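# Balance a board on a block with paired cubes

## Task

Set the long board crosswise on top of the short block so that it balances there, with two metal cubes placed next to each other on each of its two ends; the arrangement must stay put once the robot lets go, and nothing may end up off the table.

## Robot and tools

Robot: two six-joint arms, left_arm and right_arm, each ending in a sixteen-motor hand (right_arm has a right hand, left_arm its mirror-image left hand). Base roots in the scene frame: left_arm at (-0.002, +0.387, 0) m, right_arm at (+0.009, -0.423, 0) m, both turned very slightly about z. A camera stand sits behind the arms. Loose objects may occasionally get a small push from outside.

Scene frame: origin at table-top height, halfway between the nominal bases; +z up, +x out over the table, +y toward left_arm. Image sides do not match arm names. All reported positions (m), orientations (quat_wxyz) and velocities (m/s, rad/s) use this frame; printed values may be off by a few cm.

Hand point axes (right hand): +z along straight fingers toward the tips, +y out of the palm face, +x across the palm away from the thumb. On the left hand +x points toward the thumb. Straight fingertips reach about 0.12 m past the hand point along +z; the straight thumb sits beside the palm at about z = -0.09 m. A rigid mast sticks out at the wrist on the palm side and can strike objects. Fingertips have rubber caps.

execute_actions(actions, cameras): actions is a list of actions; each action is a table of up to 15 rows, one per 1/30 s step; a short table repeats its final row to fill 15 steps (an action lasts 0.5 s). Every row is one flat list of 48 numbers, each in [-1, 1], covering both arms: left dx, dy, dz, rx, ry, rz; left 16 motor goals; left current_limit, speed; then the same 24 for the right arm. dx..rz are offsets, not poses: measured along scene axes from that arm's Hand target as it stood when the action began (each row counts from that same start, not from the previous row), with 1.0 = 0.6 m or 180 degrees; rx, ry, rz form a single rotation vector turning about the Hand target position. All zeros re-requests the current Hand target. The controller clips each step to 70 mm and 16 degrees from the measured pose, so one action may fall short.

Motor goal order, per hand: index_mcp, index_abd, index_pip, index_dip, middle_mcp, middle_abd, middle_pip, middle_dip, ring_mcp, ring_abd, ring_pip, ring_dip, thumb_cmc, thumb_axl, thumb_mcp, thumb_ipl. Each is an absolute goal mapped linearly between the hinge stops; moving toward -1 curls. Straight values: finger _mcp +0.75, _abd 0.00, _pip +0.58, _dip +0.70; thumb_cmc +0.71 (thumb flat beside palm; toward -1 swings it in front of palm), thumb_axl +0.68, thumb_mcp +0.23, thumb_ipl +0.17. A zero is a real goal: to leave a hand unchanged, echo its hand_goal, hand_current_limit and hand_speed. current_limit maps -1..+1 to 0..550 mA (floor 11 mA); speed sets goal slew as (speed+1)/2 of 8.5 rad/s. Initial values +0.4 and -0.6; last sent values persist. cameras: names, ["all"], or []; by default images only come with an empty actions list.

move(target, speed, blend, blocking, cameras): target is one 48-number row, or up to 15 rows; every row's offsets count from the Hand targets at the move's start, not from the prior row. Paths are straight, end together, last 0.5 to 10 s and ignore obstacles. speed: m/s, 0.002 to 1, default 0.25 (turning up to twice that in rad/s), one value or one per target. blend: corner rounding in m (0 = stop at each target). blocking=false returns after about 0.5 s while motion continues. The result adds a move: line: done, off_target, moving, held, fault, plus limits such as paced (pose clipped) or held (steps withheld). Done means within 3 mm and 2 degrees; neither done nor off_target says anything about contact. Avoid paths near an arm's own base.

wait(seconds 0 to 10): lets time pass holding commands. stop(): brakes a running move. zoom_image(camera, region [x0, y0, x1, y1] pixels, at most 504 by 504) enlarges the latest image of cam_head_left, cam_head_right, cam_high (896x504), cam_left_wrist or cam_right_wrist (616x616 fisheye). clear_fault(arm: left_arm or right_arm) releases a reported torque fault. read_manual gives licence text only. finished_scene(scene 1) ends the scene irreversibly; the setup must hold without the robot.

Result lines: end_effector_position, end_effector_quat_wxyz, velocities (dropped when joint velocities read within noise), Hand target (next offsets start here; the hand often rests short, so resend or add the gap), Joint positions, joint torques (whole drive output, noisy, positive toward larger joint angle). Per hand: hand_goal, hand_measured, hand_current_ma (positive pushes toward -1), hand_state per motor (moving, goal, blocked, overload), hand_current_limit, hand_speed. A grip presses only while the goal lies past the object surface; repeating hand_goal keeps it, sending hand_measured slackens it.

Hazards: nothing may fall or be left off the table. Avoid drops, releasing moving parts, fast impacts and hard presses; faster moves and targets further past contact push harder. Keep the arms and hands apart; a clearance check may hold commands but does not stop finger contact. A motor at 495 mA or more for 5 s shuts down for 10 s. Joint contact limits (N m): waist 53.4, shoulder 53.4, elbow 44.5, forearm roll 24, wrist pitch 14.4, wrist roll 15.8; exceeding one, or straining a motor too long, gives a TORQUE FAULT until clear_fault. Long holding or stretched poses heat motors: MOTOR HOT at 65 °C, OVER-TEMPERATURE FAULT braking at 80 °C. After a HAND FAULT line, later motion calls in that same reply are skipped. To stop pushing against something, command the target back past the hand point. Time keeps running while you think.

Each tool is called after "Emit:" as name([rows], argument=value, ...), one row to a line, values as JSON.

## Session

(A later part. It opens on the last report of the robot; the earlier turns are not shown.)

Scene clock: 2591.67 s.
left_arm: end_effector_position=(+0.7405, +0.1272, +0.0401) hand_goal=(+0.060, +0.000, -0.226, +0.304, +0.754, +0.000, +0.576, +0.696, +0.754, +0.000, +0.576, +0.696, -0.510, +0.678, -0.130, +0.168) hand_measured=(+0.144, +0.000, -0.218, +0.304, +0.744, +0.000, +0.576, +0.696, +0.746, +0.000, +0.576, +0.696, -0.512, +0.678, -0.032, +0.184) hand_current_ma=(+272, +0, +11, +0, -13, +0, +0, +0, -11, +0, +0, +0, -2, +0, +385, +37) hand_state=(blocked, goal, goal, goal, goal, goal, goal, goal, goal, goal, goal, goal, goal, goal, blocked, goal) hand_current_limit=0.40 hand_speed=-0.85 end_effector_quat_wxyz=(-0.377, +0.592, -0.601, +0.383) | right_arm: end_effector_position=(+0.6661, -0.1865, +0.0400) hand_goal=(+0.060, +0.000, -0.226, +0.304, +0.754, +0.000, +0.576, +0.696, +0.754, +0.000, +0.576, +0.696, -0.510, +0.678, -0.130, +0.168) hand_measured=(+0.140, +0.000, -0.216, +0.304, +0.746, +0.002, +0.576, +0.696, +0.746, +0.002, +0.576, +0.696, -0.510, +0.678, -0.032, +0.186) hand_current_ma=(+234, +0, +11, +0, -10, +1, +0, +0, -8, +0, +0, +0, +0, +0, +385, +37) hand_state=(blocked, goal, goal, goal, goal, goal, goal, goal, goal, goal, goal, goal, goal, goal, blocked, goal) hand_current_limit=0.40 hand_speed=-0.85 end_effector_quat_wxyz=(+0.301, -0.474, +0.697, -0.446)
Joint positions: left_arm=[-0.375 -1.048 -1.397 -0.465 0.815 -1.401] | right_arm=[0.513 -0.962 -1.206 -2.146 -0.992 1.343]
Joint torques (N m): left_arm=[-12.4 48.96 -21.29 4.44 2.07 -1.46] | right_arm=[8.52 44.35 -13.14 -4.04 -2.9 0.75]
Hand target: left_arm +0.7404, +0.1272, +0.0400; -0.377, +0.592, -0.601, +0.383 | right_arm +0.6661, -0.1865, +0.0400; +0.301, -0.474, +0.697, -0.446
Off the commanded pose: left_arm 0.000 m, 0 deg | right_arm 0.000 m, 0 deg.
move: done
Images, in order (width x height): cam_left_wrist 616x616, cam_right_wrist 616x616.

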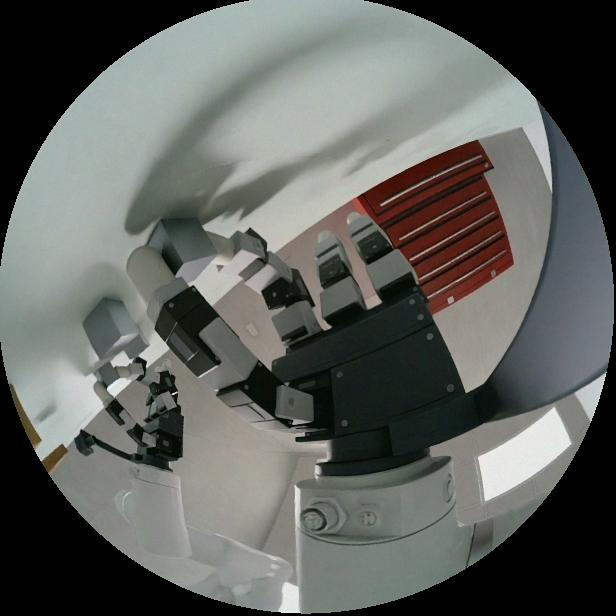

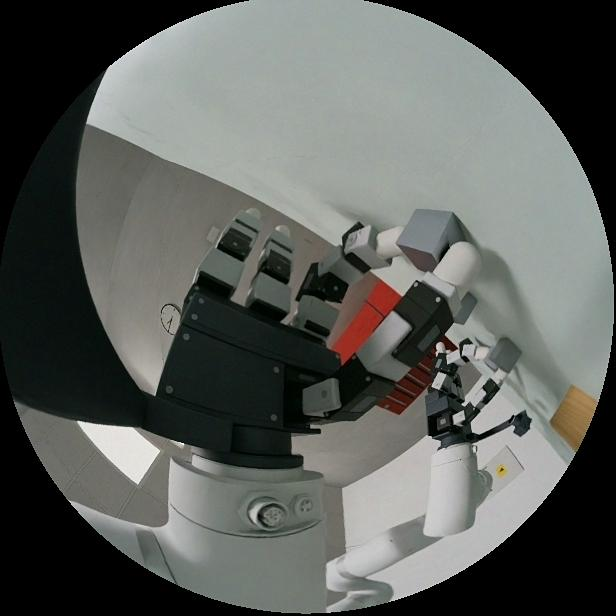

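Emit:
move([
  [0,0,0.1417,0,0,0,0.06,0,-0.226,0.304,0.754,0,0.576,0.696,0.754,0,0.576,0.696,-0.51,0.678,-0.13,0.168,0.4,-0.85,0,0,0.1417,0,0,0,0.06,0,-0.226,0.304,0.754,0,0.576,0.696,0.754,0,0.576,0.696,-0.51,0.678,-0.13,0.168,0.4,-0.85],
  [-0.4895,0.066,0.1417,0,0,0.0961,0.06,0,-0.226,0.304,0.754,0,0.576,0.696,0.754,0,0.576,0.696,-0.51,0.678,-0.13,0.168,0.4,-0.85,-0.2327,0.1345,0.1417,0,0,0.2111,0.06,0,-0.226,0.304,0.754,0,0.576,0.696,0.754,0,0.576,0.696,-0.51,0.678,-0.13,0.168,0.4,-0.85],
], speed=[0.08,0.1], blend=[0.02,0], cameras=["cam_high","cam_left_wrist","cam_right_wrist"])

Emit:
zoom_image(camera="cam_left_wrist", region=[60, 110, 320, 370])

Emit:
zoom_image(camera="cam_right_wrist", region=[300, 110, 560, 370])

Scene clock: 2623.17 s.
left_arm: end_effector_position=(+0.4468, +0.1668, +0.1251) hand_goal=(+0.060, +0.000, -0.226, +0.304, +0.754, +0.000, +0.576, +0.696, +0.754, +0.000, +0.576, +0.696, -0.510, +0.678, -0.130, +0.168) hand_measured=(+0.144, +0.000, -0.192, +0.314, +0.744, +0.000, +0.576, +0.696, +0.746, +0.000, +0.576, +0.696, -0.512, +0.678, -0.050, +0.186) hand_current_ma=(+272, +0, +69, +15, -13, +0, +0, +0, -11, +0, +0, +0, -2, +0, +330, +43) hand_state=(blocked, goal, blocked, goal, goal, goal, goal, goal, goal, goal, goal, goal, goal, goal, blocked, goal) hand_current_limit=0.40 hand_speed=-0.85 end_effector_quat_wxyz=(-0.430, +0.675, -0.505, +0.322) | right_arm: end_effector_position=(+0.5265, -0.1059, +0.1250) hand_goal=(+0.060, +0.000, -0.226, +0.304, +0.754, +0.000, +0.576, +0.696, +0.754, +0.000, +0.576, +0.696, -0.510, +0.678, -0.130, +0.168) hand_measured=(+0.140, +0.000, -0.192, +0.316, +0.746, +0.002, +0.576, +0.696, +0.746, +0.002, +0.576, +0.696, -0.510, +0.678, -0.048, +0.186) hand_current_ma=(+234, +0, +61, +16, -10, +1, +0, +0, -8, +0, +0, +0, +0, +0, +315, +37) hand_state=(blocked, goal, blocked, goal, goal, goal, goal, goal, goal, goal, goal, goal, goal, goal, blocked, goal) hand_current_limit=0.40 hand_speed=-0.85 end_effector_quat_wxyz=(-0.430, +0.675, -0.505, +0.323)
Joint positions: left_arm=[-0.698 -0.503 -0.592 -1.031 1.088 -1.486] | right_arm=[0.603 -0.596 -0.778 -2.795 -0.964 1.501]
Joint torques (N m): left_arm=[-15.28 58.52 -1.45 -3.39 2.78 -1.93] | right_arm=[8.29 58.98 -6.68 -3.76 -4.19 1.06]
Hand target: left_arm +0.4467, +0.1668, +0.1251; -0.430, +0.675, -0.505, +0.322 | right_arm +0.5265, -0.1058, +0.1250; -0.430, +0.675, -0.505, +0.323
Off the commanded pose: left_arm 0.000 m, 0 deg | right_arm 0.000 m, 0 deg.
move: done
Images, in order (width x height): cam_high 896x504, cam_left_wrist 616x616, cam_right_wrist 616x616.

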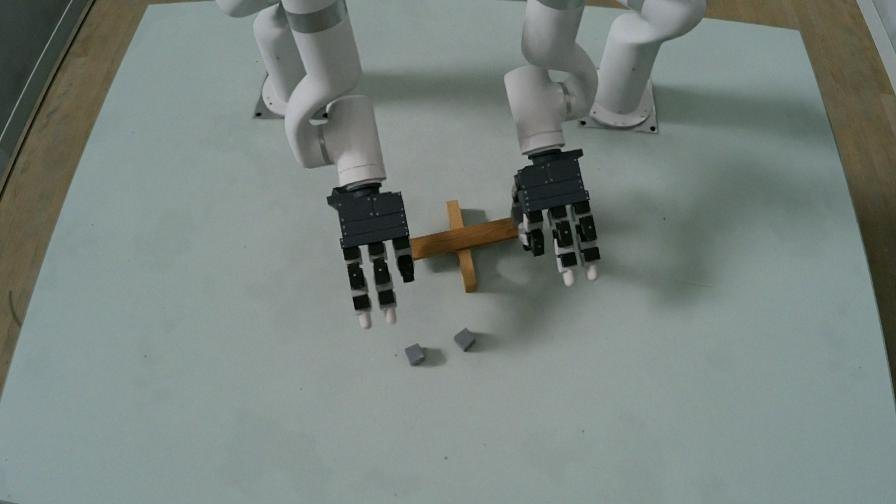

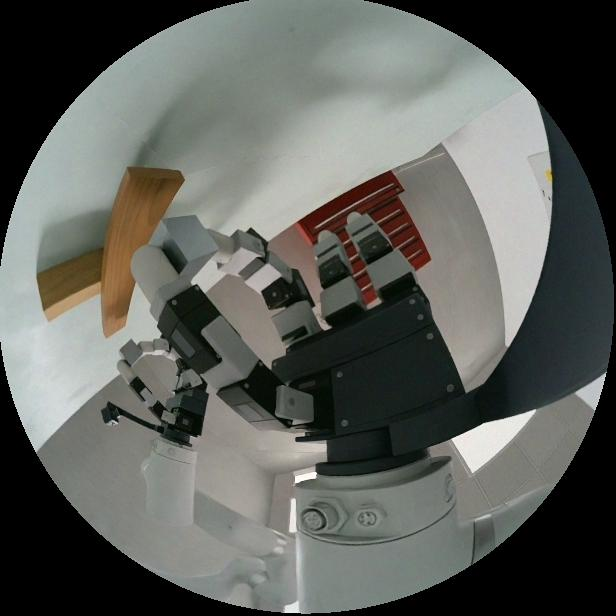

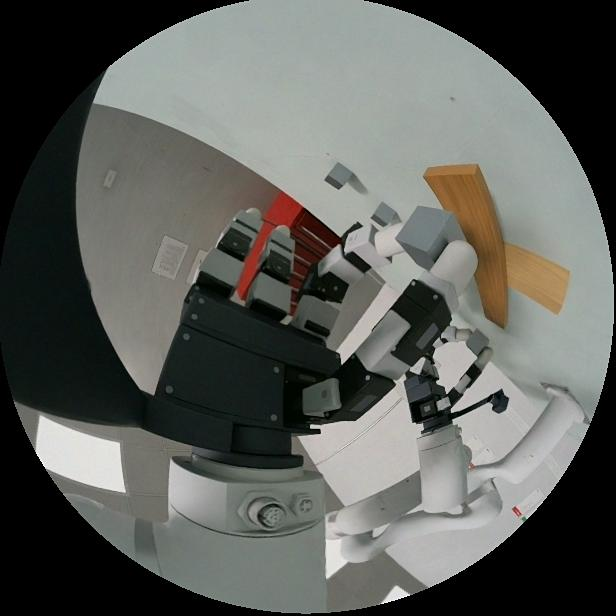

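Scaled by 1.938 from the camera's 616x616 image, which has a finer 880x880 frame.

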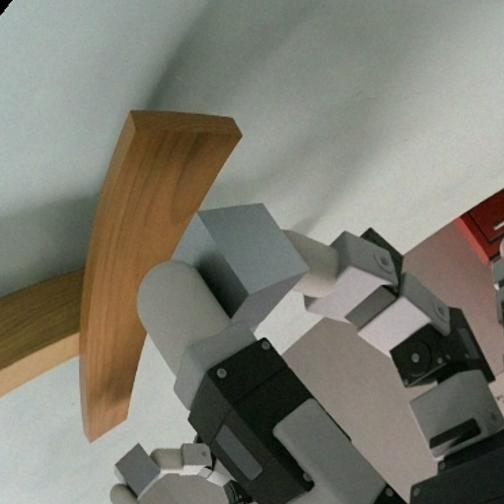

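Scaled by 1.938 from the camera's 616x616 image, which has a finer 880x880 frame.

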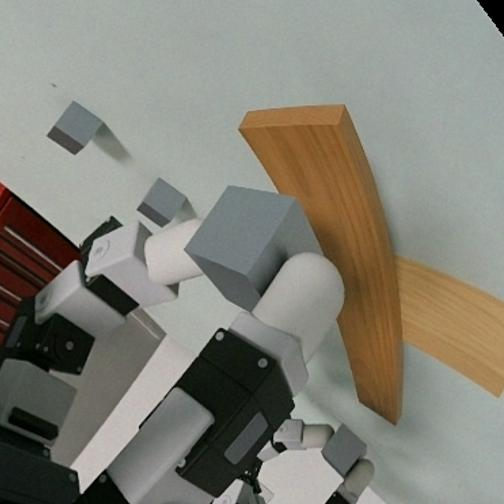

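Emit:
zoom_image(camera="cam_left_wrist", region=[100, 150, 220, 270])

Emit:
zoom_image(camera="cam_right_wrist", region=[390, 150, 510, 270])

Scaled by 4.200 from the camera's 616x616 image, which has a finer 880x880 frame.

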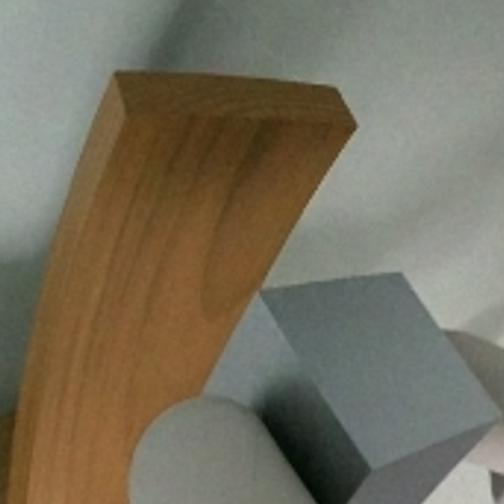

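Scaled by 4.200 from the camera's 616x616 image, which has a finer 880x880 frame.

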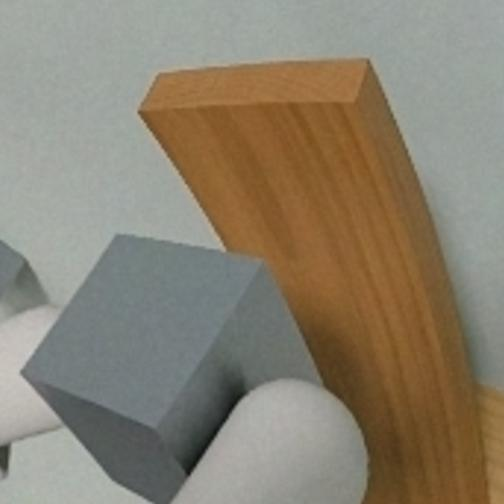

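Emit:
move(target=[-0.0055,0.001,-0.0535,0,0,0,0.06,0,-0.226,0.304,0.754,0,0.576,0.696,0.754,0,0.576,0.696,-0.51,0.678,-0.13,0.168,0.4,-0.85,0.004,0.0042,-0.0533,0,0,0,0.06,0,-0.226,0.304,0.754,0,0.576,0.696,0.754,0,0.576,0.696,-0.51,0.678,-0.13,0.168,0.4,-0.85], speed=0.04, cameras=["cam_left_wrist","cam_right_wrist"])

Emit:
zoom_image(camera="cam_left_wrist", region=[100, 150, 240, 290])

Emit:
zoom_image(camera="cam_right_wrist", region=[370, 150, 510, 290])

Scene clock: 2723.47 s.
left_arm: end_effector_position=(+0.4434, +0.1674, +0.0930) hand_goal=(+0.060, +0.000, -0.226, +0.304, +0.754, +0.000, +0.576, +0.696, +0.754, +0.000, +0.576, +0.696, -0.510, +0.678, -0.130, +0.168) hand_measured=(+0.142, +0.000, -0.192, +0.310, +0.744, +0.000, +0.576, +0.696, +0.746, +0.000, +0.576, +0.696, -0.512, +0.678, -0.050, +0.190) hand_current_ma=(+263, +0, +69, +7, -13, +0, +0, +0, -11, +0, +0, +0, -2, +0, +329, +57) hand_state=(blocked, goal, blocked, goal, goal, goal, goal, goal, goal, goal, goal, goal, goal, goal, blocked, blocked) hand_current_limit=0.40 hand_speed=-0.85 end_effector_quat_wxyz=(-0.430, +0.675, -0.505, +0.322) | right_arm: end_effector_position=(+0.5289, -0.1033, +0.0931) hand_goal=(+0.060, +0.000, -0.226, +0.304, +0.754, +0.000, +0.576, +0.696, +0.754, +0.000, +0.576, +0.696, -0.510, +0.678, -0.130, +0.168) hand_measured=(+0.140, +0.000, -0.192, +0.310, +0.746, +0.002, +0.576, +0.696, +0.746, +0.002, +0.576, +0.696, -0.510, +0.678, -0.048, +0.190) hand_current_ma=(+230, +0, +62, +4, -10, +1, +0, +0, -8, +0, +0, +0, +0, +0, +314, +49) hand_state=(blocked, goal, blocked, goal, goal, goal, goal, goal, goal, goal, goal, goal, goal, goal, blocked, blocked) hand_current_limit=0.40 hand_speed=-0.85 end_effector_quat_wxyz=(-0.430, +0.675, -0.505, +0.323)
Joint positions: left_arm=[-0.703 -0.594 -0.604 -1.002 1.13 -1.561] | right_arm=[0.605 -0.681 -0.805 -2.806 -1.019 1.523]
Joint torques (N m): left_arm=[-14.71 24.81 -17.71 3.84 2.64 -1.99] | right_arm=[9.59 33.79 -14.31 -3.31 -3.77 0.9]
Hand target: left_arm +0.4434, +0.1674, +0.0930; -0.430, +0.675, -0.505, +0.322 | right_arm +0.5289, -0.1033, +0.0931; -0.430, +0.675, -0.505, +0.323
Off the commanded pose: left_arm 0.000 m, 0 deg | right_arm 0.000 m, 0 deg.
move: done
Images, in order (width x height): cam_left_wrist 616x616, cam_right_wrist 616x616.

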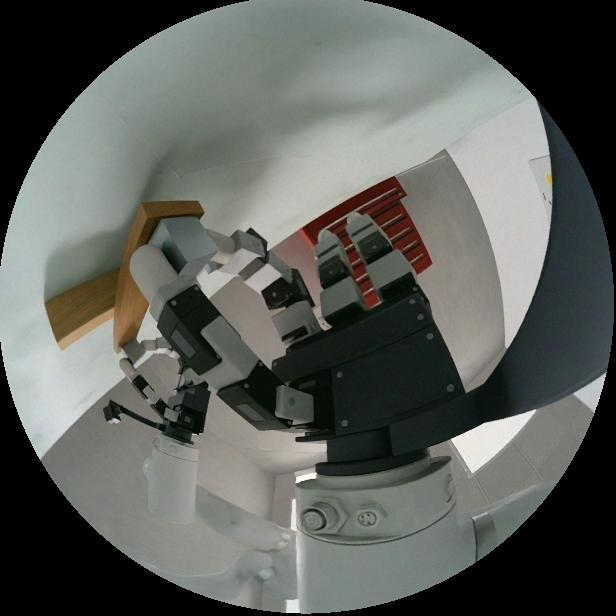

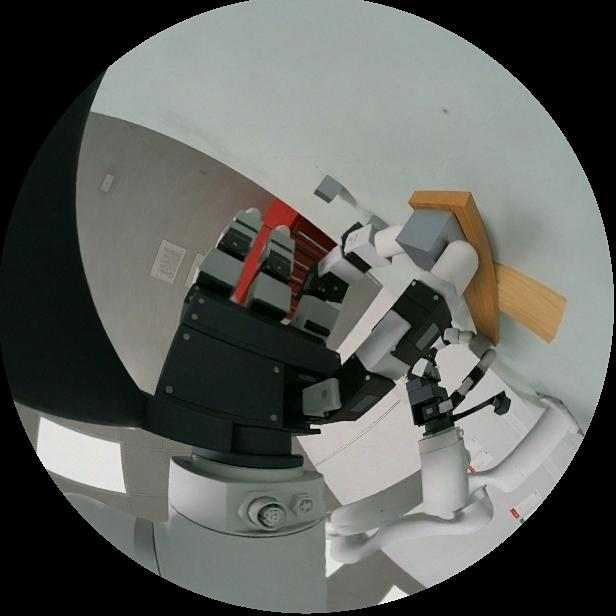

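Scaled by 3.600 from the camera's 616x616 image, which has a finer 880x880 frame.

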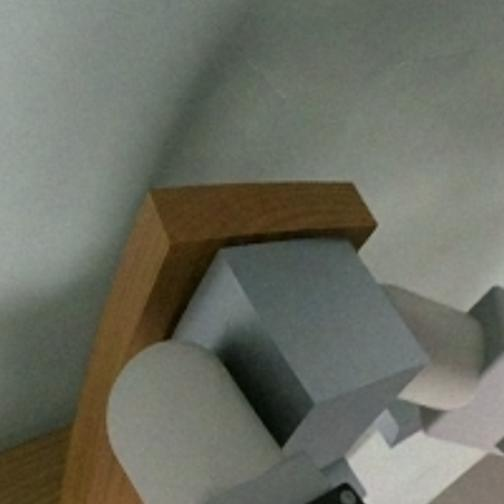

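Scaled by 3.600 from the camera's 616x616 image, which has a finer 880x880 frame.

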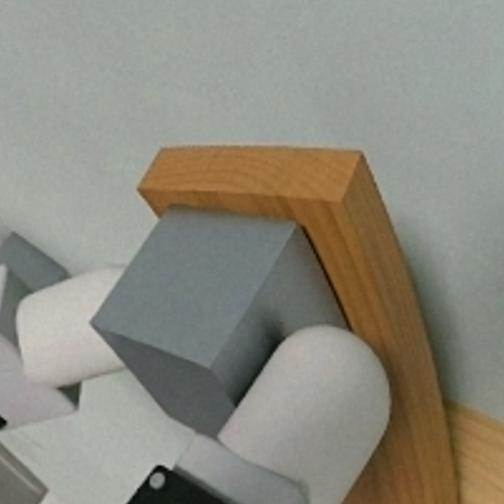

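Emit:
move(target=[0,0,-0.0067,0,0,0,0.06,0,-0.226,0.304,0.754,0,0.576,0.696,0.754,0,0.576,0.696,-0.51,0.678,-0.13,0.168,0.4,-0.85,0,0,-0.0067,0,0,0,0.06,0,-0.226,0.304,0.754,0,0.576,0.696,0.754,0,0.576,0.696,-0.51,0.678,-0.13,0.168,0.4,-0.85], speed=0.01, cameras=["cam_head_left","cam_left_wrist","cam_right_wrist"])

Emit:
zoom_image(camera="cam_left_wrist", region=[100, 150, 240, 290])

Emit:
zoom_image(camera="cam_right_wrist", region=[370, 150, 510, 290])

Scene clock: 2738.00 s.
left_arm: end_effector_position=(+0.4435, +0.1674, +0.0890) hand_goal=(+0.060, +0.000, -0.226, +0.304, +0.754, +0.000, +0.576, +0.696, +0.754, +0.000, +0.576, +0.696, -0.510, +0.678, -0.130, +0.168) hand_measured=(+0.142, -0.002, -0.194, +0.302, +0.744, +0.000, +0.576, +0.696, +0.746, +0.000, +0.576, +0.696, -0.514, +0.678, -0.050, +0.192) hand_current_ma=(+262, +0, +66, -1, -13, +0, +0, +0, -11, +0, +0, +0, -4, +0, +329, +69) hand_state=(blocked, goal, blocked, goal, goal, goal, goal, goal, goal, goal, goal, goal, goal, goal, blocked, blocked) hand_current_limit=0.40 hand_speed=-0.85 end_effector_quat_wxyz=(-0.430, +0.675, -0.505, +0.322) | right_arm: end_effector_position=(+0.5289, -0.1033, +0.0891) hand_goal=(+0.060, +0.000, -0.226, +0.304, +0.754, +0.000, +0.576, +0.696, +0.754, +0.000, +0.576, +0.696, -0.510, +0.678, -0.130, +0.168) hand_measured=(+0.140, +0.000, -0.196, +0.304, +0.746, +0.002, +0.576, +0.696, +0.746, +0.002, +0.576, +0.696, -0.510, +0.678, -0.048, +0.194) hand_current_ma=(+230, +0, +51, -1, -10, +1, +0, +0, -8, +0, +0, +0, +0, +0, +314, +64) hand_state=(blocked, goal, blocked, goal, goal, goal, goal, goal, goal, goal, goal, goal, goal, goal, blocked, blocked) hand_current_limit=0.40 hand_speed=-0.85 end_effector_quat_wxyz=(-0.430, +0.675, -0.505, +0.323)
Joint positions: left_arm=[-0.703 -0.605 -0.607 -0.998 1.134 -1.57] | right_arm=[0.605 -0.691 -0.807 -2.808 -1.026 1.526]
Joint torques (N m): left_arm=[-12.85 22.68 -16.62 4.23 2.36 -1.61] | right_arm=[8.51 29.43 -13.13 -3.87 -3.34 0.7]
Hand target: left_arm +0.4434, +0.1674, +0.0889; -0.430, +0.675, -0.505, +0.322 | right_arm +0.5289, -0.1033, +0.0890; -0.430, +0.675, -0.505, +0.323
Off the commanded pose: left_arm 0.000 m, 0 deg | right_arm 0.000 m, 0 deg.
move: done
Images, in order (width x height): cam_head_left 896x504, cam_left_wrist 616x616, cam_right_wrist 616x616.

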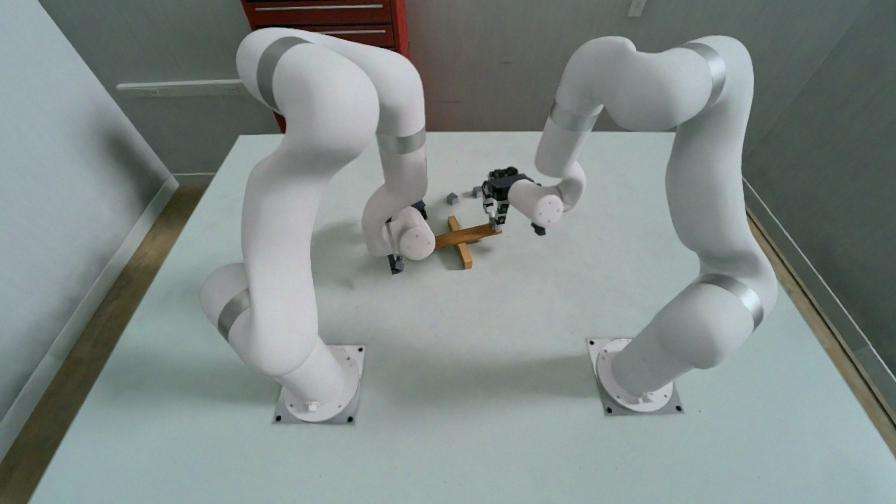

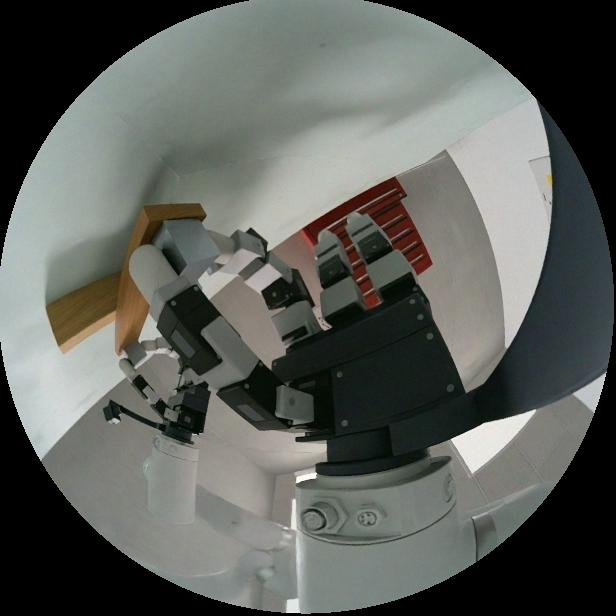

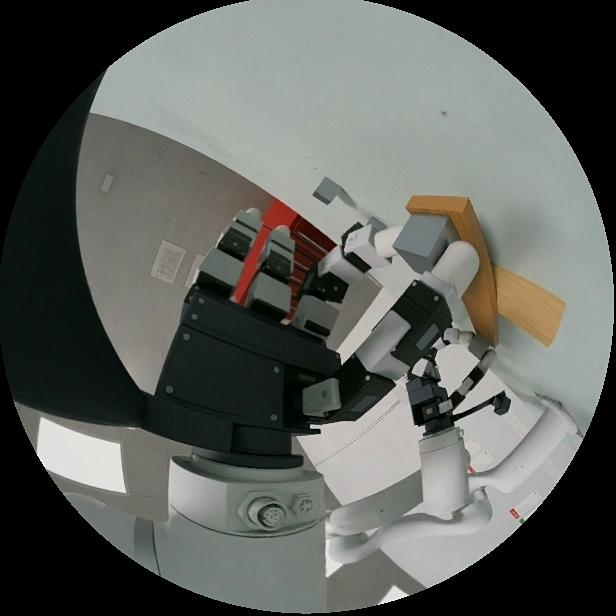

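Scaled by 3.600 from the camera's 616x616 image, which has a finer 880x880 frame.

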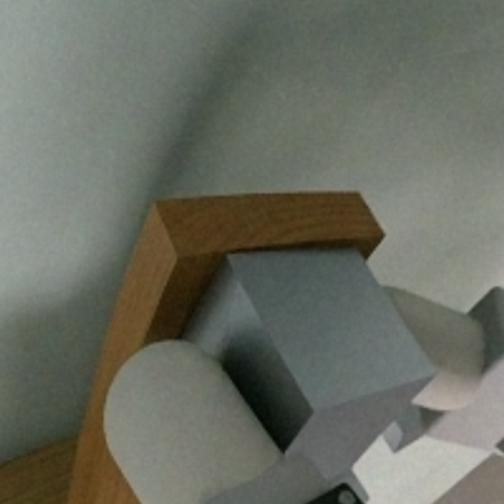

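Scaled by 3.600 from the camera's 616x616 image, which has a finer 880x880 frame.

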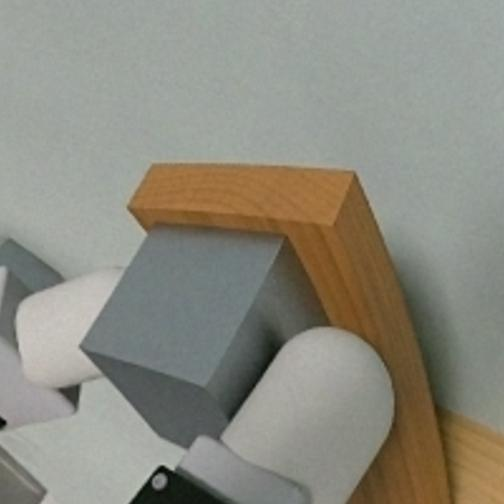

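Emit:
move([
  [0,0,0,0,0,0,0.15,0,-0.226,0.304,0.754,0,0.576,0.696,0.754,0,0.576,0.696,-0.51,0.678,-0.035,0.168,0.4,-0.93,0,0,0,0,0,0,0.15,0,-0.226,0.304,0.754,0,0.576,0.696,0.754,0,0.576,0.696,-0.51,0.678,-0.035,0.168,0.4,-0.93],
  [0,0,0,0,0,0,0.25,0,-0.226,0.304,0.754,0,0.576,0.696,0.754,0,0.576,0.696,-0.51,0.678,0.06,0.168,0.4,-0.9,0,0,0,0,0,0,0.25,0,-0.226,0.304,0.754,0,0.576,0.696,0.754,0,0.576,0.696,-0.51,0.678,0.06,0.168,0.4,-0.9],
], speed=0.03, cameras=["cam_head_left","cam_left_wrist","cam_right_wrist"])

Emit:
zoom_image(camera="cam_left_wrist", region=[40, 130, 240, 330])

Emit:
zoom_image(camera="cam_right_wrist", region=[370, 130, 570, 330])

Scene clock: 2755.70 s.
left_arm: end_effector_position=(+0.4434, +0.1674, +0.0889) hand_goal=(+0.250, +0.000, -0.226, +0.304, +0.754, +0.000, +0.576, +0.696, +0.754, +0.000, +0.576, +0.696, -0.510, +0.678, +0.060, +0.168) hand_measured=(+0.242, +0.000, -0.220, +0.304, +0.744, +0.000, +0.576, +0.696, +0.746, +0.000, +0.576, +0.696, -0.514, +0.678, +0.056, +0.170) hand_current_ma=(-12, +0, +6, +0, -13, +0, +0, +0, -11, +0, +0, +0, -4, +0, -5, +2) hand_state=(goal, goal, goal, goal, goal, goal, goal, goal, goal, goal, goal, goal, goal, goal, goal, goal) hand_current_limit=0.40 hand_speed=-0.90 end_effector_quat_wxyz=(-0.430, +0.675, -0.505, +0.322) | right_arm: end_effector_position=(+0.5289, -0.1033, +0.0890) hand_goal=(+0.250, +0.000, -0.226, +0.304, +0.754, +0.000, +0.576, +0.696, +0.754, +0.000, +0.576, +0.696, -0.510, +0.678, +0.060, +0.168) hand_measured=(+0.242, +0.000, -0.220, +0.302, +0.746, +0.002, +0.576, +0.696, +0.746, +0.002, +0.576, +0.696, -0.510, +0.678, +0.056, +0.170) hand_current_ma=(-9, +0, +4, -1, -10, +1, +0, +0, -8, +0, +0, +0, +0, +0, -4, +1) hand_state=(goal, goal, goal, goal, goal, goal, goal, goal, goal, goal, goal, goal, goal, goal, goal, goal) hand_current_limit=0.40 hand_speed=-0.90 end_effector_quat_wxyz=(-0.430, +0.675, -0.505, +0.323)
Joint positions: left_arm=[-0.703 -0.606 -0.607 -0.998 1.134 -1.57] | right_arm=[0.605 -0.691 -0.807 -2.808 -1.026 1.526]
Joint torques (N m): left_arm=[-1.82 33.79 -15.72 3.8 1.93 -1.38] | right_arm=[-0.11 44.97 -11.66 -3.55 -2.35 0.68]
Hand target: left_arm +0.4434, +0.1674, +0.0889; -0.430, +0.675, -0.505, +0.322 | right_arm +0.5289, -0.1033, +0.0890; -0.430, +0.675, -0.505, +0.323
Off the commanded pose: left_arm 0.000 m, 0 deg | right_arm 0.000 m, 0 deg.
move: done
Images, in order (width x height): cam_head_left 896x504, cam_left_wrist 616x616, cam_right_wrist 616x616.

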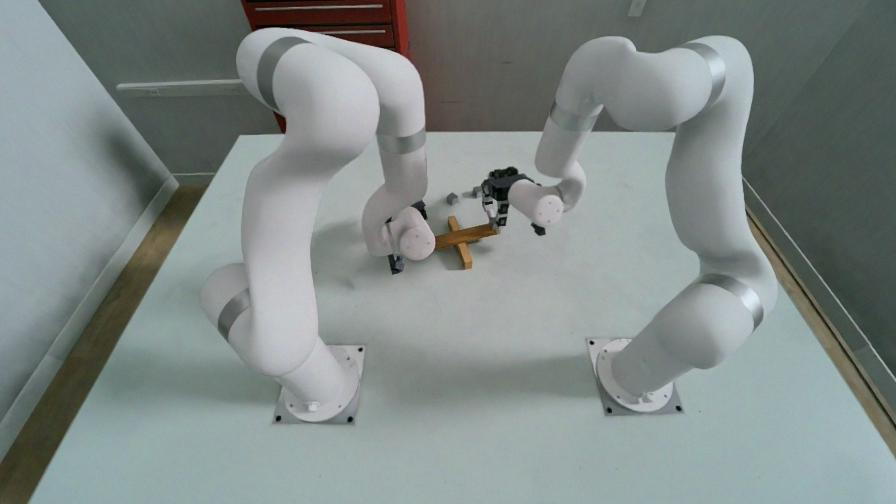

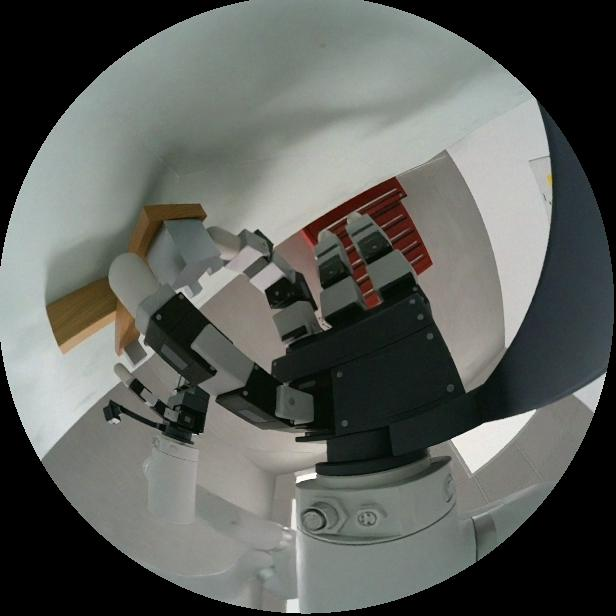

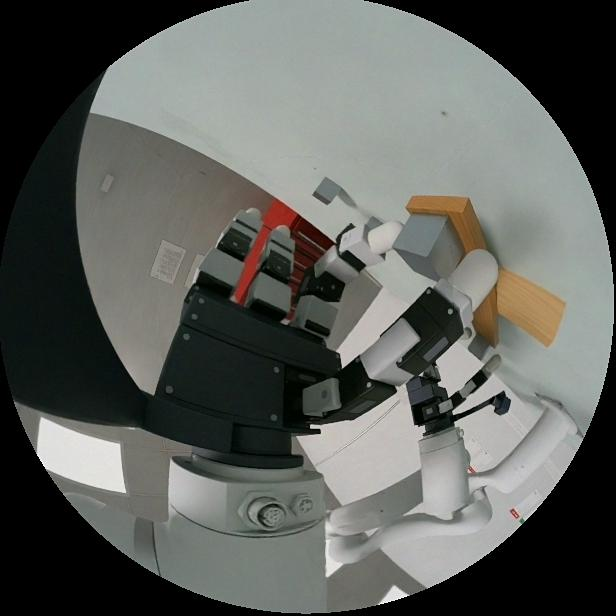

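Scaled by 2.520 from the camera's 616x616 image, which has a finer 880x880 frame.

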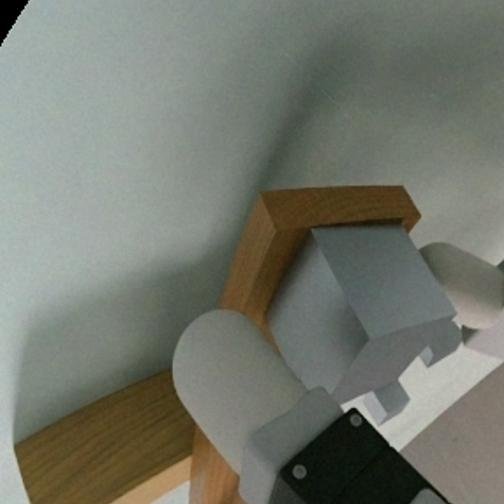

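Scaled by 2.520 from the camera's 616x616 image, which has a finer 880x880 frame.

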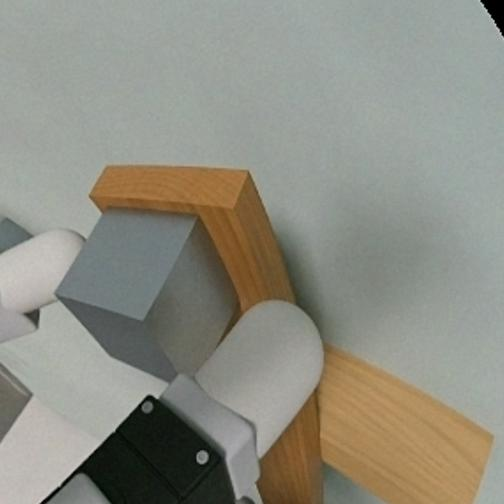

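Emit:
move([
  [0,0,0.0833,0,0,0,0.25,0,-0.226,0.304,0.754,0,0.576,0.696,0.754,0,0.576,0.696,-0.51,0.678,0.06,0.168,0.4,-0.6,0,0,0.0833,0,0,0,0.25,0,-0.226,0.304,0.754,0,0.576,0.696,0.754,0,0.576,0.696,-0.51,0.678,0.06,0.168,0.4,-0.6],
  [0.4277,0.021,0.0852,0,0,-0.3406,0.25,0,-0.226,0.304,0.754,0,0.576,0.696,0.754,0,0.576,0.696,-0.51,0.678,0.06,0.168,0.4,-0.6,0.349,0.0748,-0.0067,0,0,0.0539,0.25,0,-0.226,0.304,0.754,0,0.576,0.696,0.754,0,0.576,0.696,-0.51,0.678,0.06,0.168,0.4,-0.6],
], speed=[0.06,0.18], blend=[0.005,0], cameras=["cam_high","cam_right_wrist"])

Emit:
zoom_image(camera="cam_high", region=[380, 180, 560, 300])

Emit:
zoom_image(camera="cam_right_wrist", region=[300, 110, 560, 370])

Scene clock: 2805.87 s.
left_arm: end_effector_position=(+0.7000, +0.1801, +0.1400) hand_goal=(+0.250, +0.000, -0.226, +0.304, +0.754, +0.000, +0.576, +0.696, +0.754, +0.000, +0.576, +0.696, -0.510, +0.678, +0.060, +0.168) hand_measured=(+0.242, +0.000, -0.220, +0.304, +0.744, +0.000, +0.576, +0.696, +0.746, +0.000, +0.576, +0.696, -0.514, +0.678, +0.056, +0.170) hand_current_ma=(-12, +0, +5, +0, -13, +0, +0, +0, -11, +0, +0, +0, -3, +0, -4, +2) hand_state=(goal, goal, goal, goal, goal, goal, goal, goal, goal, goal, goal, goal, goal, goal, goal, goal) hand_current_limit=0.40 hand_speed=-0.60 end_effector_quat_wxyz=(+0.206, -0.323, +0.779, -0.496) | right_arm: end_effector_position=(+0.7383, -0.0584, +0.0850) hand_goal=(+0.250, +0.000, -0.226, +0.304, +0.754, +0.000, +0.576, +0.696, +0.754, +0.000, +0.576, +0.696, -0.510, +0.678, +0.060, +0.168) hand_measured=(+0.242, +0.000, -0.220, +0.302, +0.746, +0.002, +0.576, +0.696, +0.746, +0.002, +0.576, +0.696, -0.510, +0.678, +0.056, +0.170) hand_current_ma=(-9, +0, +4, -1, -10, +1, +0, +0, -8, +0, +0, +0, +0, +0, -3, +1) hand_state=(goal, goal, goal, goal, goal, goal, goal, goal, goal, goal, goal, goal, goal, goal, goal, goal) hand_current_limit=0.40 hand_speed=-0.60 end_effector_quat_wxyz=(-0.456, +0.715, -0.446, +0.286)
Joint positions: left_arm=[-0.115 -0.826 -1.275 0.878 0.807 -1.949] | right_arm=[0.438 -1.009 -1.464 -3.174 -0.682 1.584]
Joint torques (N m): left_arm=[13.16 46 -25.98 3.37 1.19 -1.77] | right_arm=[-8.05 51.83 -18.51 -4.08 0.35 1.08]
Hand target: left_arm +0.7001, +0.1800, +0.1401; +0.206, -0.323, +0.779, -0.497 | right_arm +0.7383, -0.0584, +0.0850; -0.456, +0.715, -0.446, +0.286
Off the commanded pose: left_arm 0.000 m, 0 deg | right_arm 0.000 m, 0 deg.
move: done
Images, in order (width x height): cam_high 896x504, cam_right_wrist 616x616.

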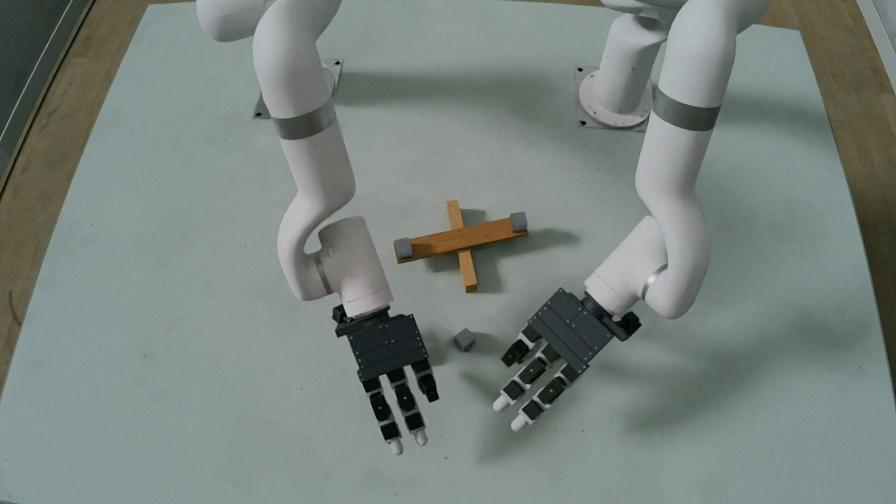

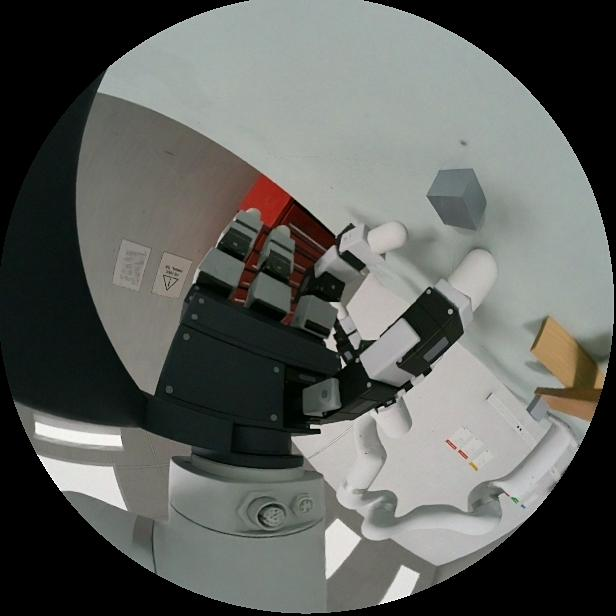

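Scaled by 2.800.

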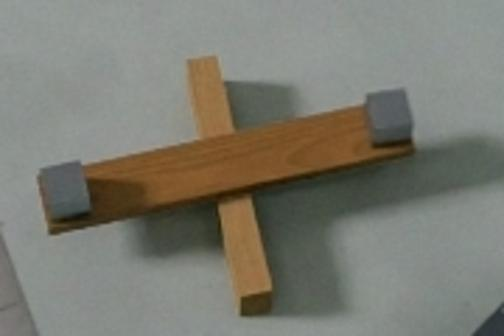

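Scaled by 1.938 from the camera's 616x616 image, which has a finer 880x880 frame.

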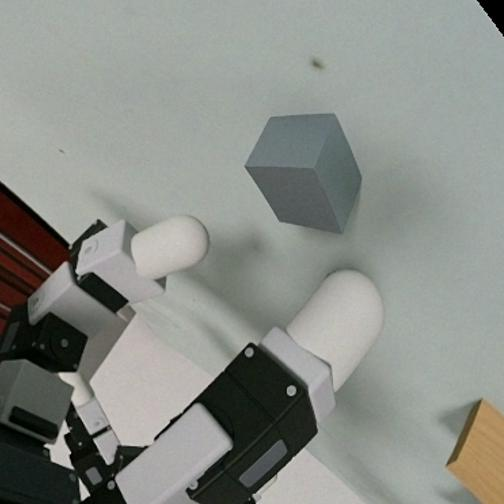

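Emit:
move([
  [0,0,0,0,0,0,0.25,0,-0.226,0.304,0.754,0,0.576,0.696,0.754,0,0.576,0.696,-0.51,0.678,0.06,0.168,0.4,-0.6,-0.0028,0.0003,-0.075,0,0,0,0.25,0,-0.226,0.304,0.754,0,0.576,0.696,0.754,0,0.576,0.696,-0.51,0.678,0.06,0.168,0.4,-0.6],
  [0,0,0,0,0,0,0.25,0,-0.226,0.304,0.754,0,0.576,0.696,0.754,0,0.576,0.696,-0.51,0.678,0.06,0.168,0.4,-0.6,-0.0028,0.0003,-0.075,0,0,0,0.06,0,-0.226,0.304,0.754,0,0.576,0.696,0.754,0,0.576,0.696,-0.51,0.678,-0.13,0.168,0.4,-0.85],
  [0,0,0,0,0,0,0.25,0,-0.226,0.304,0.754,0,0.576,0.696,0.754,0,0.576,0.696,-0.51,0.678,0.06,0.168,0.4,-0.6,-0.0028,0.0003,0.0917,0,0,0,0.06,0,-0.226,0.304,0.754,0,0.576,0.696,0.754,0,0.576,0.696,-0.51,0.678,-0.13,0.168,0.4,-0.85],
], speed=0.07, cameras=["cam_right_wrist"])

Scene clock: 2826.30 s.
left_arm: end_effector_position=(+0.7001, +0.1800, +0.1401) hand_goal=(+0.250, +0.000, -0.226, +0.304, +0.754, +0.000, +0.576, +0.696, +0.754, +0.000, +0.576, +0.696, -0.510, +0.678, +0.060, +0.168) hand_measured=(+0.242, +0.000, -0.220, +0.304, +0.744, +0.000, +0.576, +0.696, +0.746, +0.000, +0.576, +0.696, -0.514, +0.678, +0.056, +0.170) hand_current_ma=(-12, +0, +5, +0, -13, +0, +0, +0, -11, +0, +0, +0, -3, +0, -4, +2) hand_state=(goal, goal, goal, goal, goal, goal, goal, goal, goal, goal, goal, goal, goal, goal, goal, goal) hand_current_limit=0.40 hand_speed=-0.60 end_effector_quat_wxyz=(+0.206, -0.323, +0.779, -0.497) | right_arm: end_effector_position=(+0.7366, -0.0583, +0.1400) hand_goal=(+0.060, +0.000, -0.226, +0.304, +0.754, +0.000, +0.576, +0.696, +0.754, +0.000, +0.576, +0.696, -0.510, +0.678, -0.130, +0.168) hand_measured=(+0.142, +0.000, -0.192, +0.318, +0.746, +0.002, +0.576, +0.696, +0.746, +0.002, +0.576, +0.696, -0.510, +0.678, -0.050, +0.186) hand_current_ma=(+235, +0, +62, +16, -10, +1, +0, +0, -8, +0, +0, +0, +0, +0, +311, +37) hand_state=(blocked, goal, blocked, goal, goal, goal, goal, goal, goal, goal, goal, goal, goal, goal, blocked, goal) hand_current_limit=0.40 hand_speed=-0.85 end_effector_quat_wxyz=(-0.456, +0.715, -0.446, +0.286)
Joint positions: left_arm=[-0.115 -0.826 -1.275 0.878 0.808 -1.949] | right_arm=[0.439 -0.909 -1.432 -3.175 -0.613 1.587]
Joint torques (N m): left_arm=[11.74 45.24 -27.38 4.05 2.4 -1.89] | right_arm=[9.06 79.23 -10.6 -3.71 0.17 1.12]
Hand target: left_arm +0.7001, +0.1800, +0.1401; +0.206, -0.323, +0.779, -0.497 | right_arm +0.7366, -0.0583, +0.1400; -0.456, +0.715, -0.446, +0.286
Off the commanded pose: left_arm 0.000 m, 0 deg | right_arm 0.000 m, 0 deg.
move: done
Images, in order (width x height): cam_right_wrist 616x616.

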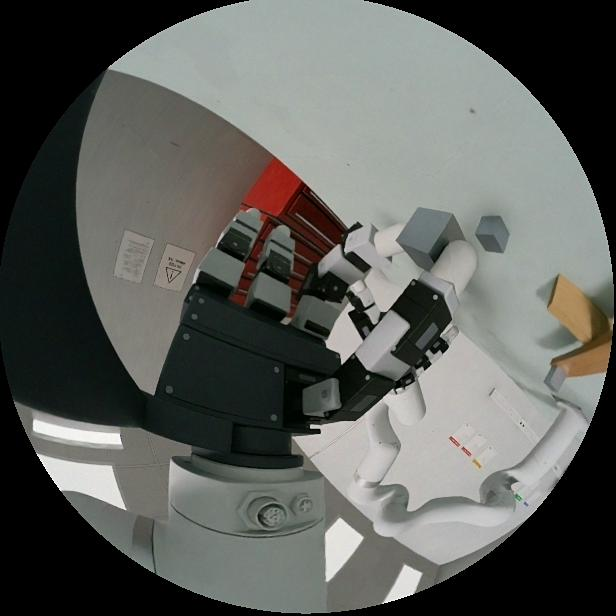

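Emit:
move([
  [0,-0.06,-0.02,0,0,0,0.25,0,-0.226,0.304,0.754,0,0.576,0.696,0.754,0,0.576,0.696,-0.51,0.678,0.06,0.168,0.4,-0.6,-0.336,-0.1362,0,0,0,-0.0539,0.06,0,-0.226,0.304,0.754,0,0.576,0.696,0.754,0,0.576,0.696,-0.51,0.678,-0.13,0.168,0.4,-0.85],
  [-0.0023,-0.2625,-0.0918,0,0,0,0.25,0,-0.226,0.304,0.754,0,0.576,0.696,0.754,0,0.576,0.696,-0.51,0.678,0.06,0.168,0.4,-0.6,-0.336,-0.1362,0,0,0,-0.0539,0.06,0,-0.226,0.304,0.754,0,0.576,0.696,0.754,0,0.576,0.696,-0.51,0.678,-0.13,0.168,0.4,-0.85],
], speed=[0.15,0.12], blend=[0.02,0], cameras=["cam_left_wrist","cam_high"])

Emit:
zoom_image(camera="cam_left_wrist", region=[60, 110, 320, 370])

Scene clock: 2870.93 s.
left_arm: end_effector_position=(+0.6987, +0.0226, +0.0850) hand_goal=(+0.250, +0.000, -0.226, +0.304, +0.754, +0.000, +0.576, +0.696, +0.754, +0.000, +0.576, +0.696, -0.510, +0.678, +0.060, +0.168) hand_measured=(+0.242, +0.000, -0.220, +0.304, +0.744, +0.000, +0.576, +0.696, +0.746, +0.000, +0.576, +0.696, -0.514, +0.678, +0.056, +0.170) hand_current_ma=(-11, +0, +5, +0, -13, +0, +0, +0, -11, +0, +0, +0, -3, +0, -4, +2) hand_state=(goal, goal, goal, goal, goal, goal, goal, goal, goal, goal, goal, goal, goal, goal, goal, goal) hand_current_limit=0.40 hand_speed=-0.60 end_effector_quat_wxyz=(+0.206, -0.323, +0.779, -0.497) | right_arm: end_effector_position=(+0.5350, -0.1400, +0.1400) hand_goal=(+0.060, +0.000, -0.226, +0.304, +0.754, +0.000, +0.576, +0.696, +0.754, +0.000, +0.576, +0.696, -0.510, +0.678, -0.130, +0.168) hand_measured=(+0.142, +0.000, -0.192, +0.318, +0.746, +0.002, +0.576, +0.696, +0.746, +0.002, +0.576, +0.696, -0.510, +0.678, -0.050, +0.186) hand_current_ma=(+235, +0, +63, +16, -10, +1, +0, +0, -8, +0, +0, +0, +0, +0, +309, +37) hand_state=(blocked, goal, blocked, goal, goal, goal, goal, goal, goal, goal, goal, goal, goal, goal, blocked, goal) hand_current_limit=0.40 hand_speed=-0.85 end_effector_quat_wxyz=(-0.430, +0.675, -0.505, +0.323)
Joint positions: left_arm=[-0.36 -0.995 -1.435 0.57 0.745 -1.827] | right_arm=[0.527 -0.543 -0.742 -2.876 -0.944 1.511]
Joint torques (N m): left_arm=[-14.02 51.89 -26.88 -2.8 -1.04 1.87] | right_arm=[8.7 57.82 -7.11 3.2 -4.18 1.1]
Hand target: left_arm +0.6987, +0.0225, +0.0850; +0.206, -0.323, +0.779, -0.497 | right_arm +0.5350, -0.1400, +0.1400; -0.430, +0.675, -0.505, +0.323
Off the commanded pose: left_arm 0.000 m, 0 deg | right_arm 0.000 m, 0 deg.
move: done
Images, in order (width x height): cam_high 896x504, cam_left_wrist 616x616.

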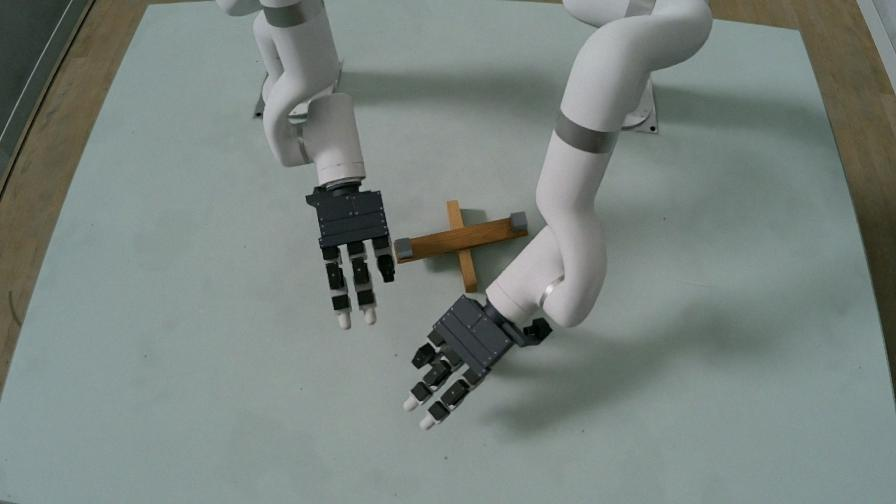

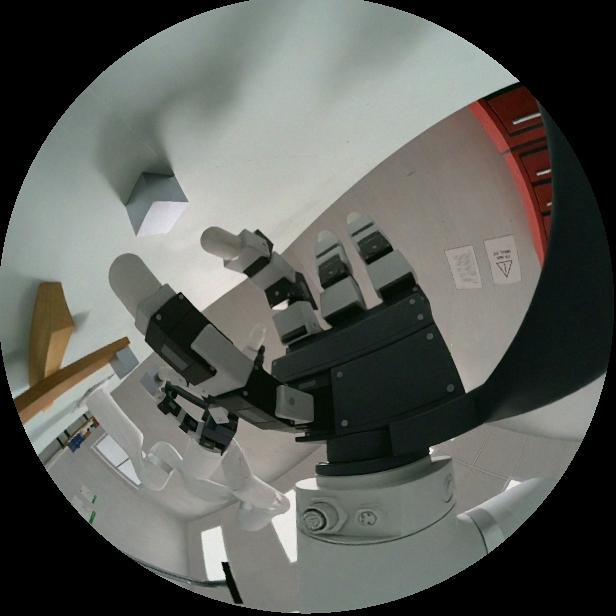

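Scaled by 1.938 from the camera's 616x616 image, which has a finer 880x880 frame.

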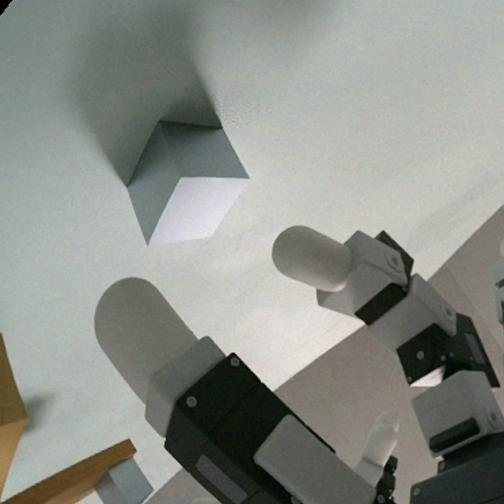

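Emit:
move([
  [-0.0017,-0.0017,-0.075,0,0,0,0.25,0,-0.226,0.304,0.754,0,0.576,0.696,0.754,0,0.576,0.696,-0.51,0.678,0.06,0.168,0.4,-0.6,0,0,0,0,0,0,0.06,0,-0.226,0.304,0.754,0,0.576,0.696,0.754,0,0.576,0.696,-0.51,0.678,-0.13,0.168,0.4,-0.85],
  [-0.0017,-0.0017,-0.075,0,0,0,0.06,0,-0.226,0.304,0.754,0,0.576,0.696,0.754,0,0.576,0.696,-0.51,0.678,-0.13,0.168,0.4,-0.85,0,0,0,0,0,0,0.06,0,-0.226,0.304,0.754,0,0.576,0.696,0.754,0,0.576,0.696,-0.51,0.678,-0.13,0.168,0.4,-0.85],
  [-0.0017,-0.0017,0.1083,0,0,0,0.06,0,-0.226,0.304,0.754,0,0.576,0.696,0.754,0,0.576,0.696,-0.51,0.678,-0.13,0.168,0.4,-0.85,0,0,0,0,0,0,0.06,0,-0.226,0.304,0.754,0,0.576,0.696,0.754,0,0.576,0.696,-0.51,0.678,-0.13,0.168,0.4,-0.85],
], speed=0.07, cameras=["cam_left_wrist"])

Scene clock: 2897.60 s.
left_arm: end_effector_position=(+0.6976, +0.0214, +0.1499) hand_goal=(+0.060, +0.000, -0.226, +0.304, +0.754, +0.000, +0.576, +0.696, +0.754, +0.000, +0.576, +0.696, -0.510, +0.678, -0.130, +0.168) hand_measured=(+0.144, +0.000, -0.192, +0.316, +0.744, +0.000, +0.576, +0.696, +0.746, +0.000, +0.576, +0.696, -0.514, +0.678, -0.050, +0.186) hand_current_ma=(+267, +0, +72, +16, -13, +0, +0, +0, -11, +0, +0, +0, -3, +0, +330, +42) hand_state=(blocked, goal, blocked, goal, goal, goal, goal, goal, goal, goal, goal, goal, goal, goal, blocked, goal) hand_current_limit=0.40 hand_speed=-0.85 end_effector_quat_wxyz=(+0.206, -0.323, +0.779, -0.497) | right_arm: end_effector_position=(+0.5350, -0.1400, +0.1400) hand_goal=(+0.060, +0.000, -0.226, +0.304, +0.754, +0.000, +0.576, +0.696, +0.754, +0.000, +0.576, +0.696, -0.510, +0.678, -0.130, +0.168) hand_measured=(+0.142, +0.000, -0.192, +0.318, +0.746, +0.002, +0.576, +0.696, +0.746, +0.002, +0.576, +0.696, -0.510, +0.678, -0.050, +0.186) hand_current_ma=(+235, +0, +63, +16, -10, +1, +0, +0, -8, +0, +0, +0, +0, +0, +309, +37) hand_state=(blocked, goal, blocked, goal, goal, goal, goal, goal, goal, goal, goal, goal, goal, goal, blocked, goal) hand_current_limit=0.40 hand_speed=-0.85 end_effector_quat_wxyz=(-0.430, +0.675, -0.505, +0.323)
Joint positions: left_arm=[-0.362 -0.878 -1.404 0.623 0.673 -1.9] | right_arm=[0.527 -0.543 -0.742 -2.876 -0.944 1.511]
Joint torques (N m): left_arm=[-7.1 81.72 -10.15 4.2 -1.09 -2.14] | right_arm=[9.23 58 -7.34 3 -3.94 0.88]
Hand target: left_arm +0.6977, +0.0215, +0.1500; +0.206, -0.323, +0.779, -0.497 | right_arm +0.5350, -0.1400, +0.1400; -0.430, +0.675, -0.505, +0.323
Off the commanded pose: left_arm 0.000 m, 0 deg | right_arm 0.000 m, 0 deg.
move: done
Images, in order (width x height): cam_left_wrist 616x616.

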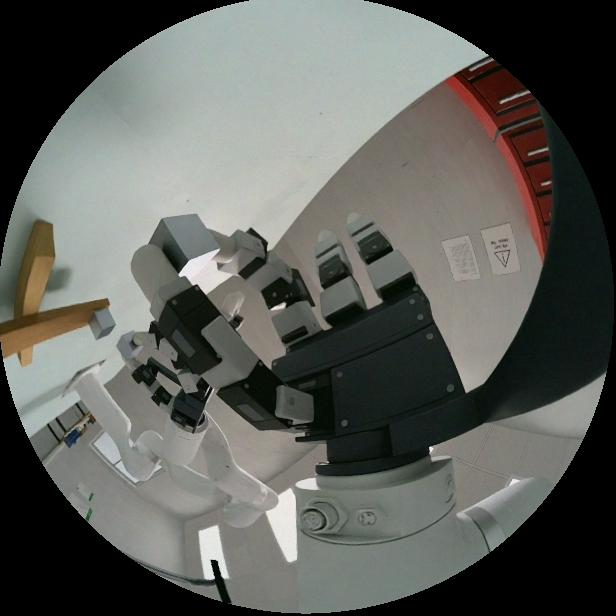

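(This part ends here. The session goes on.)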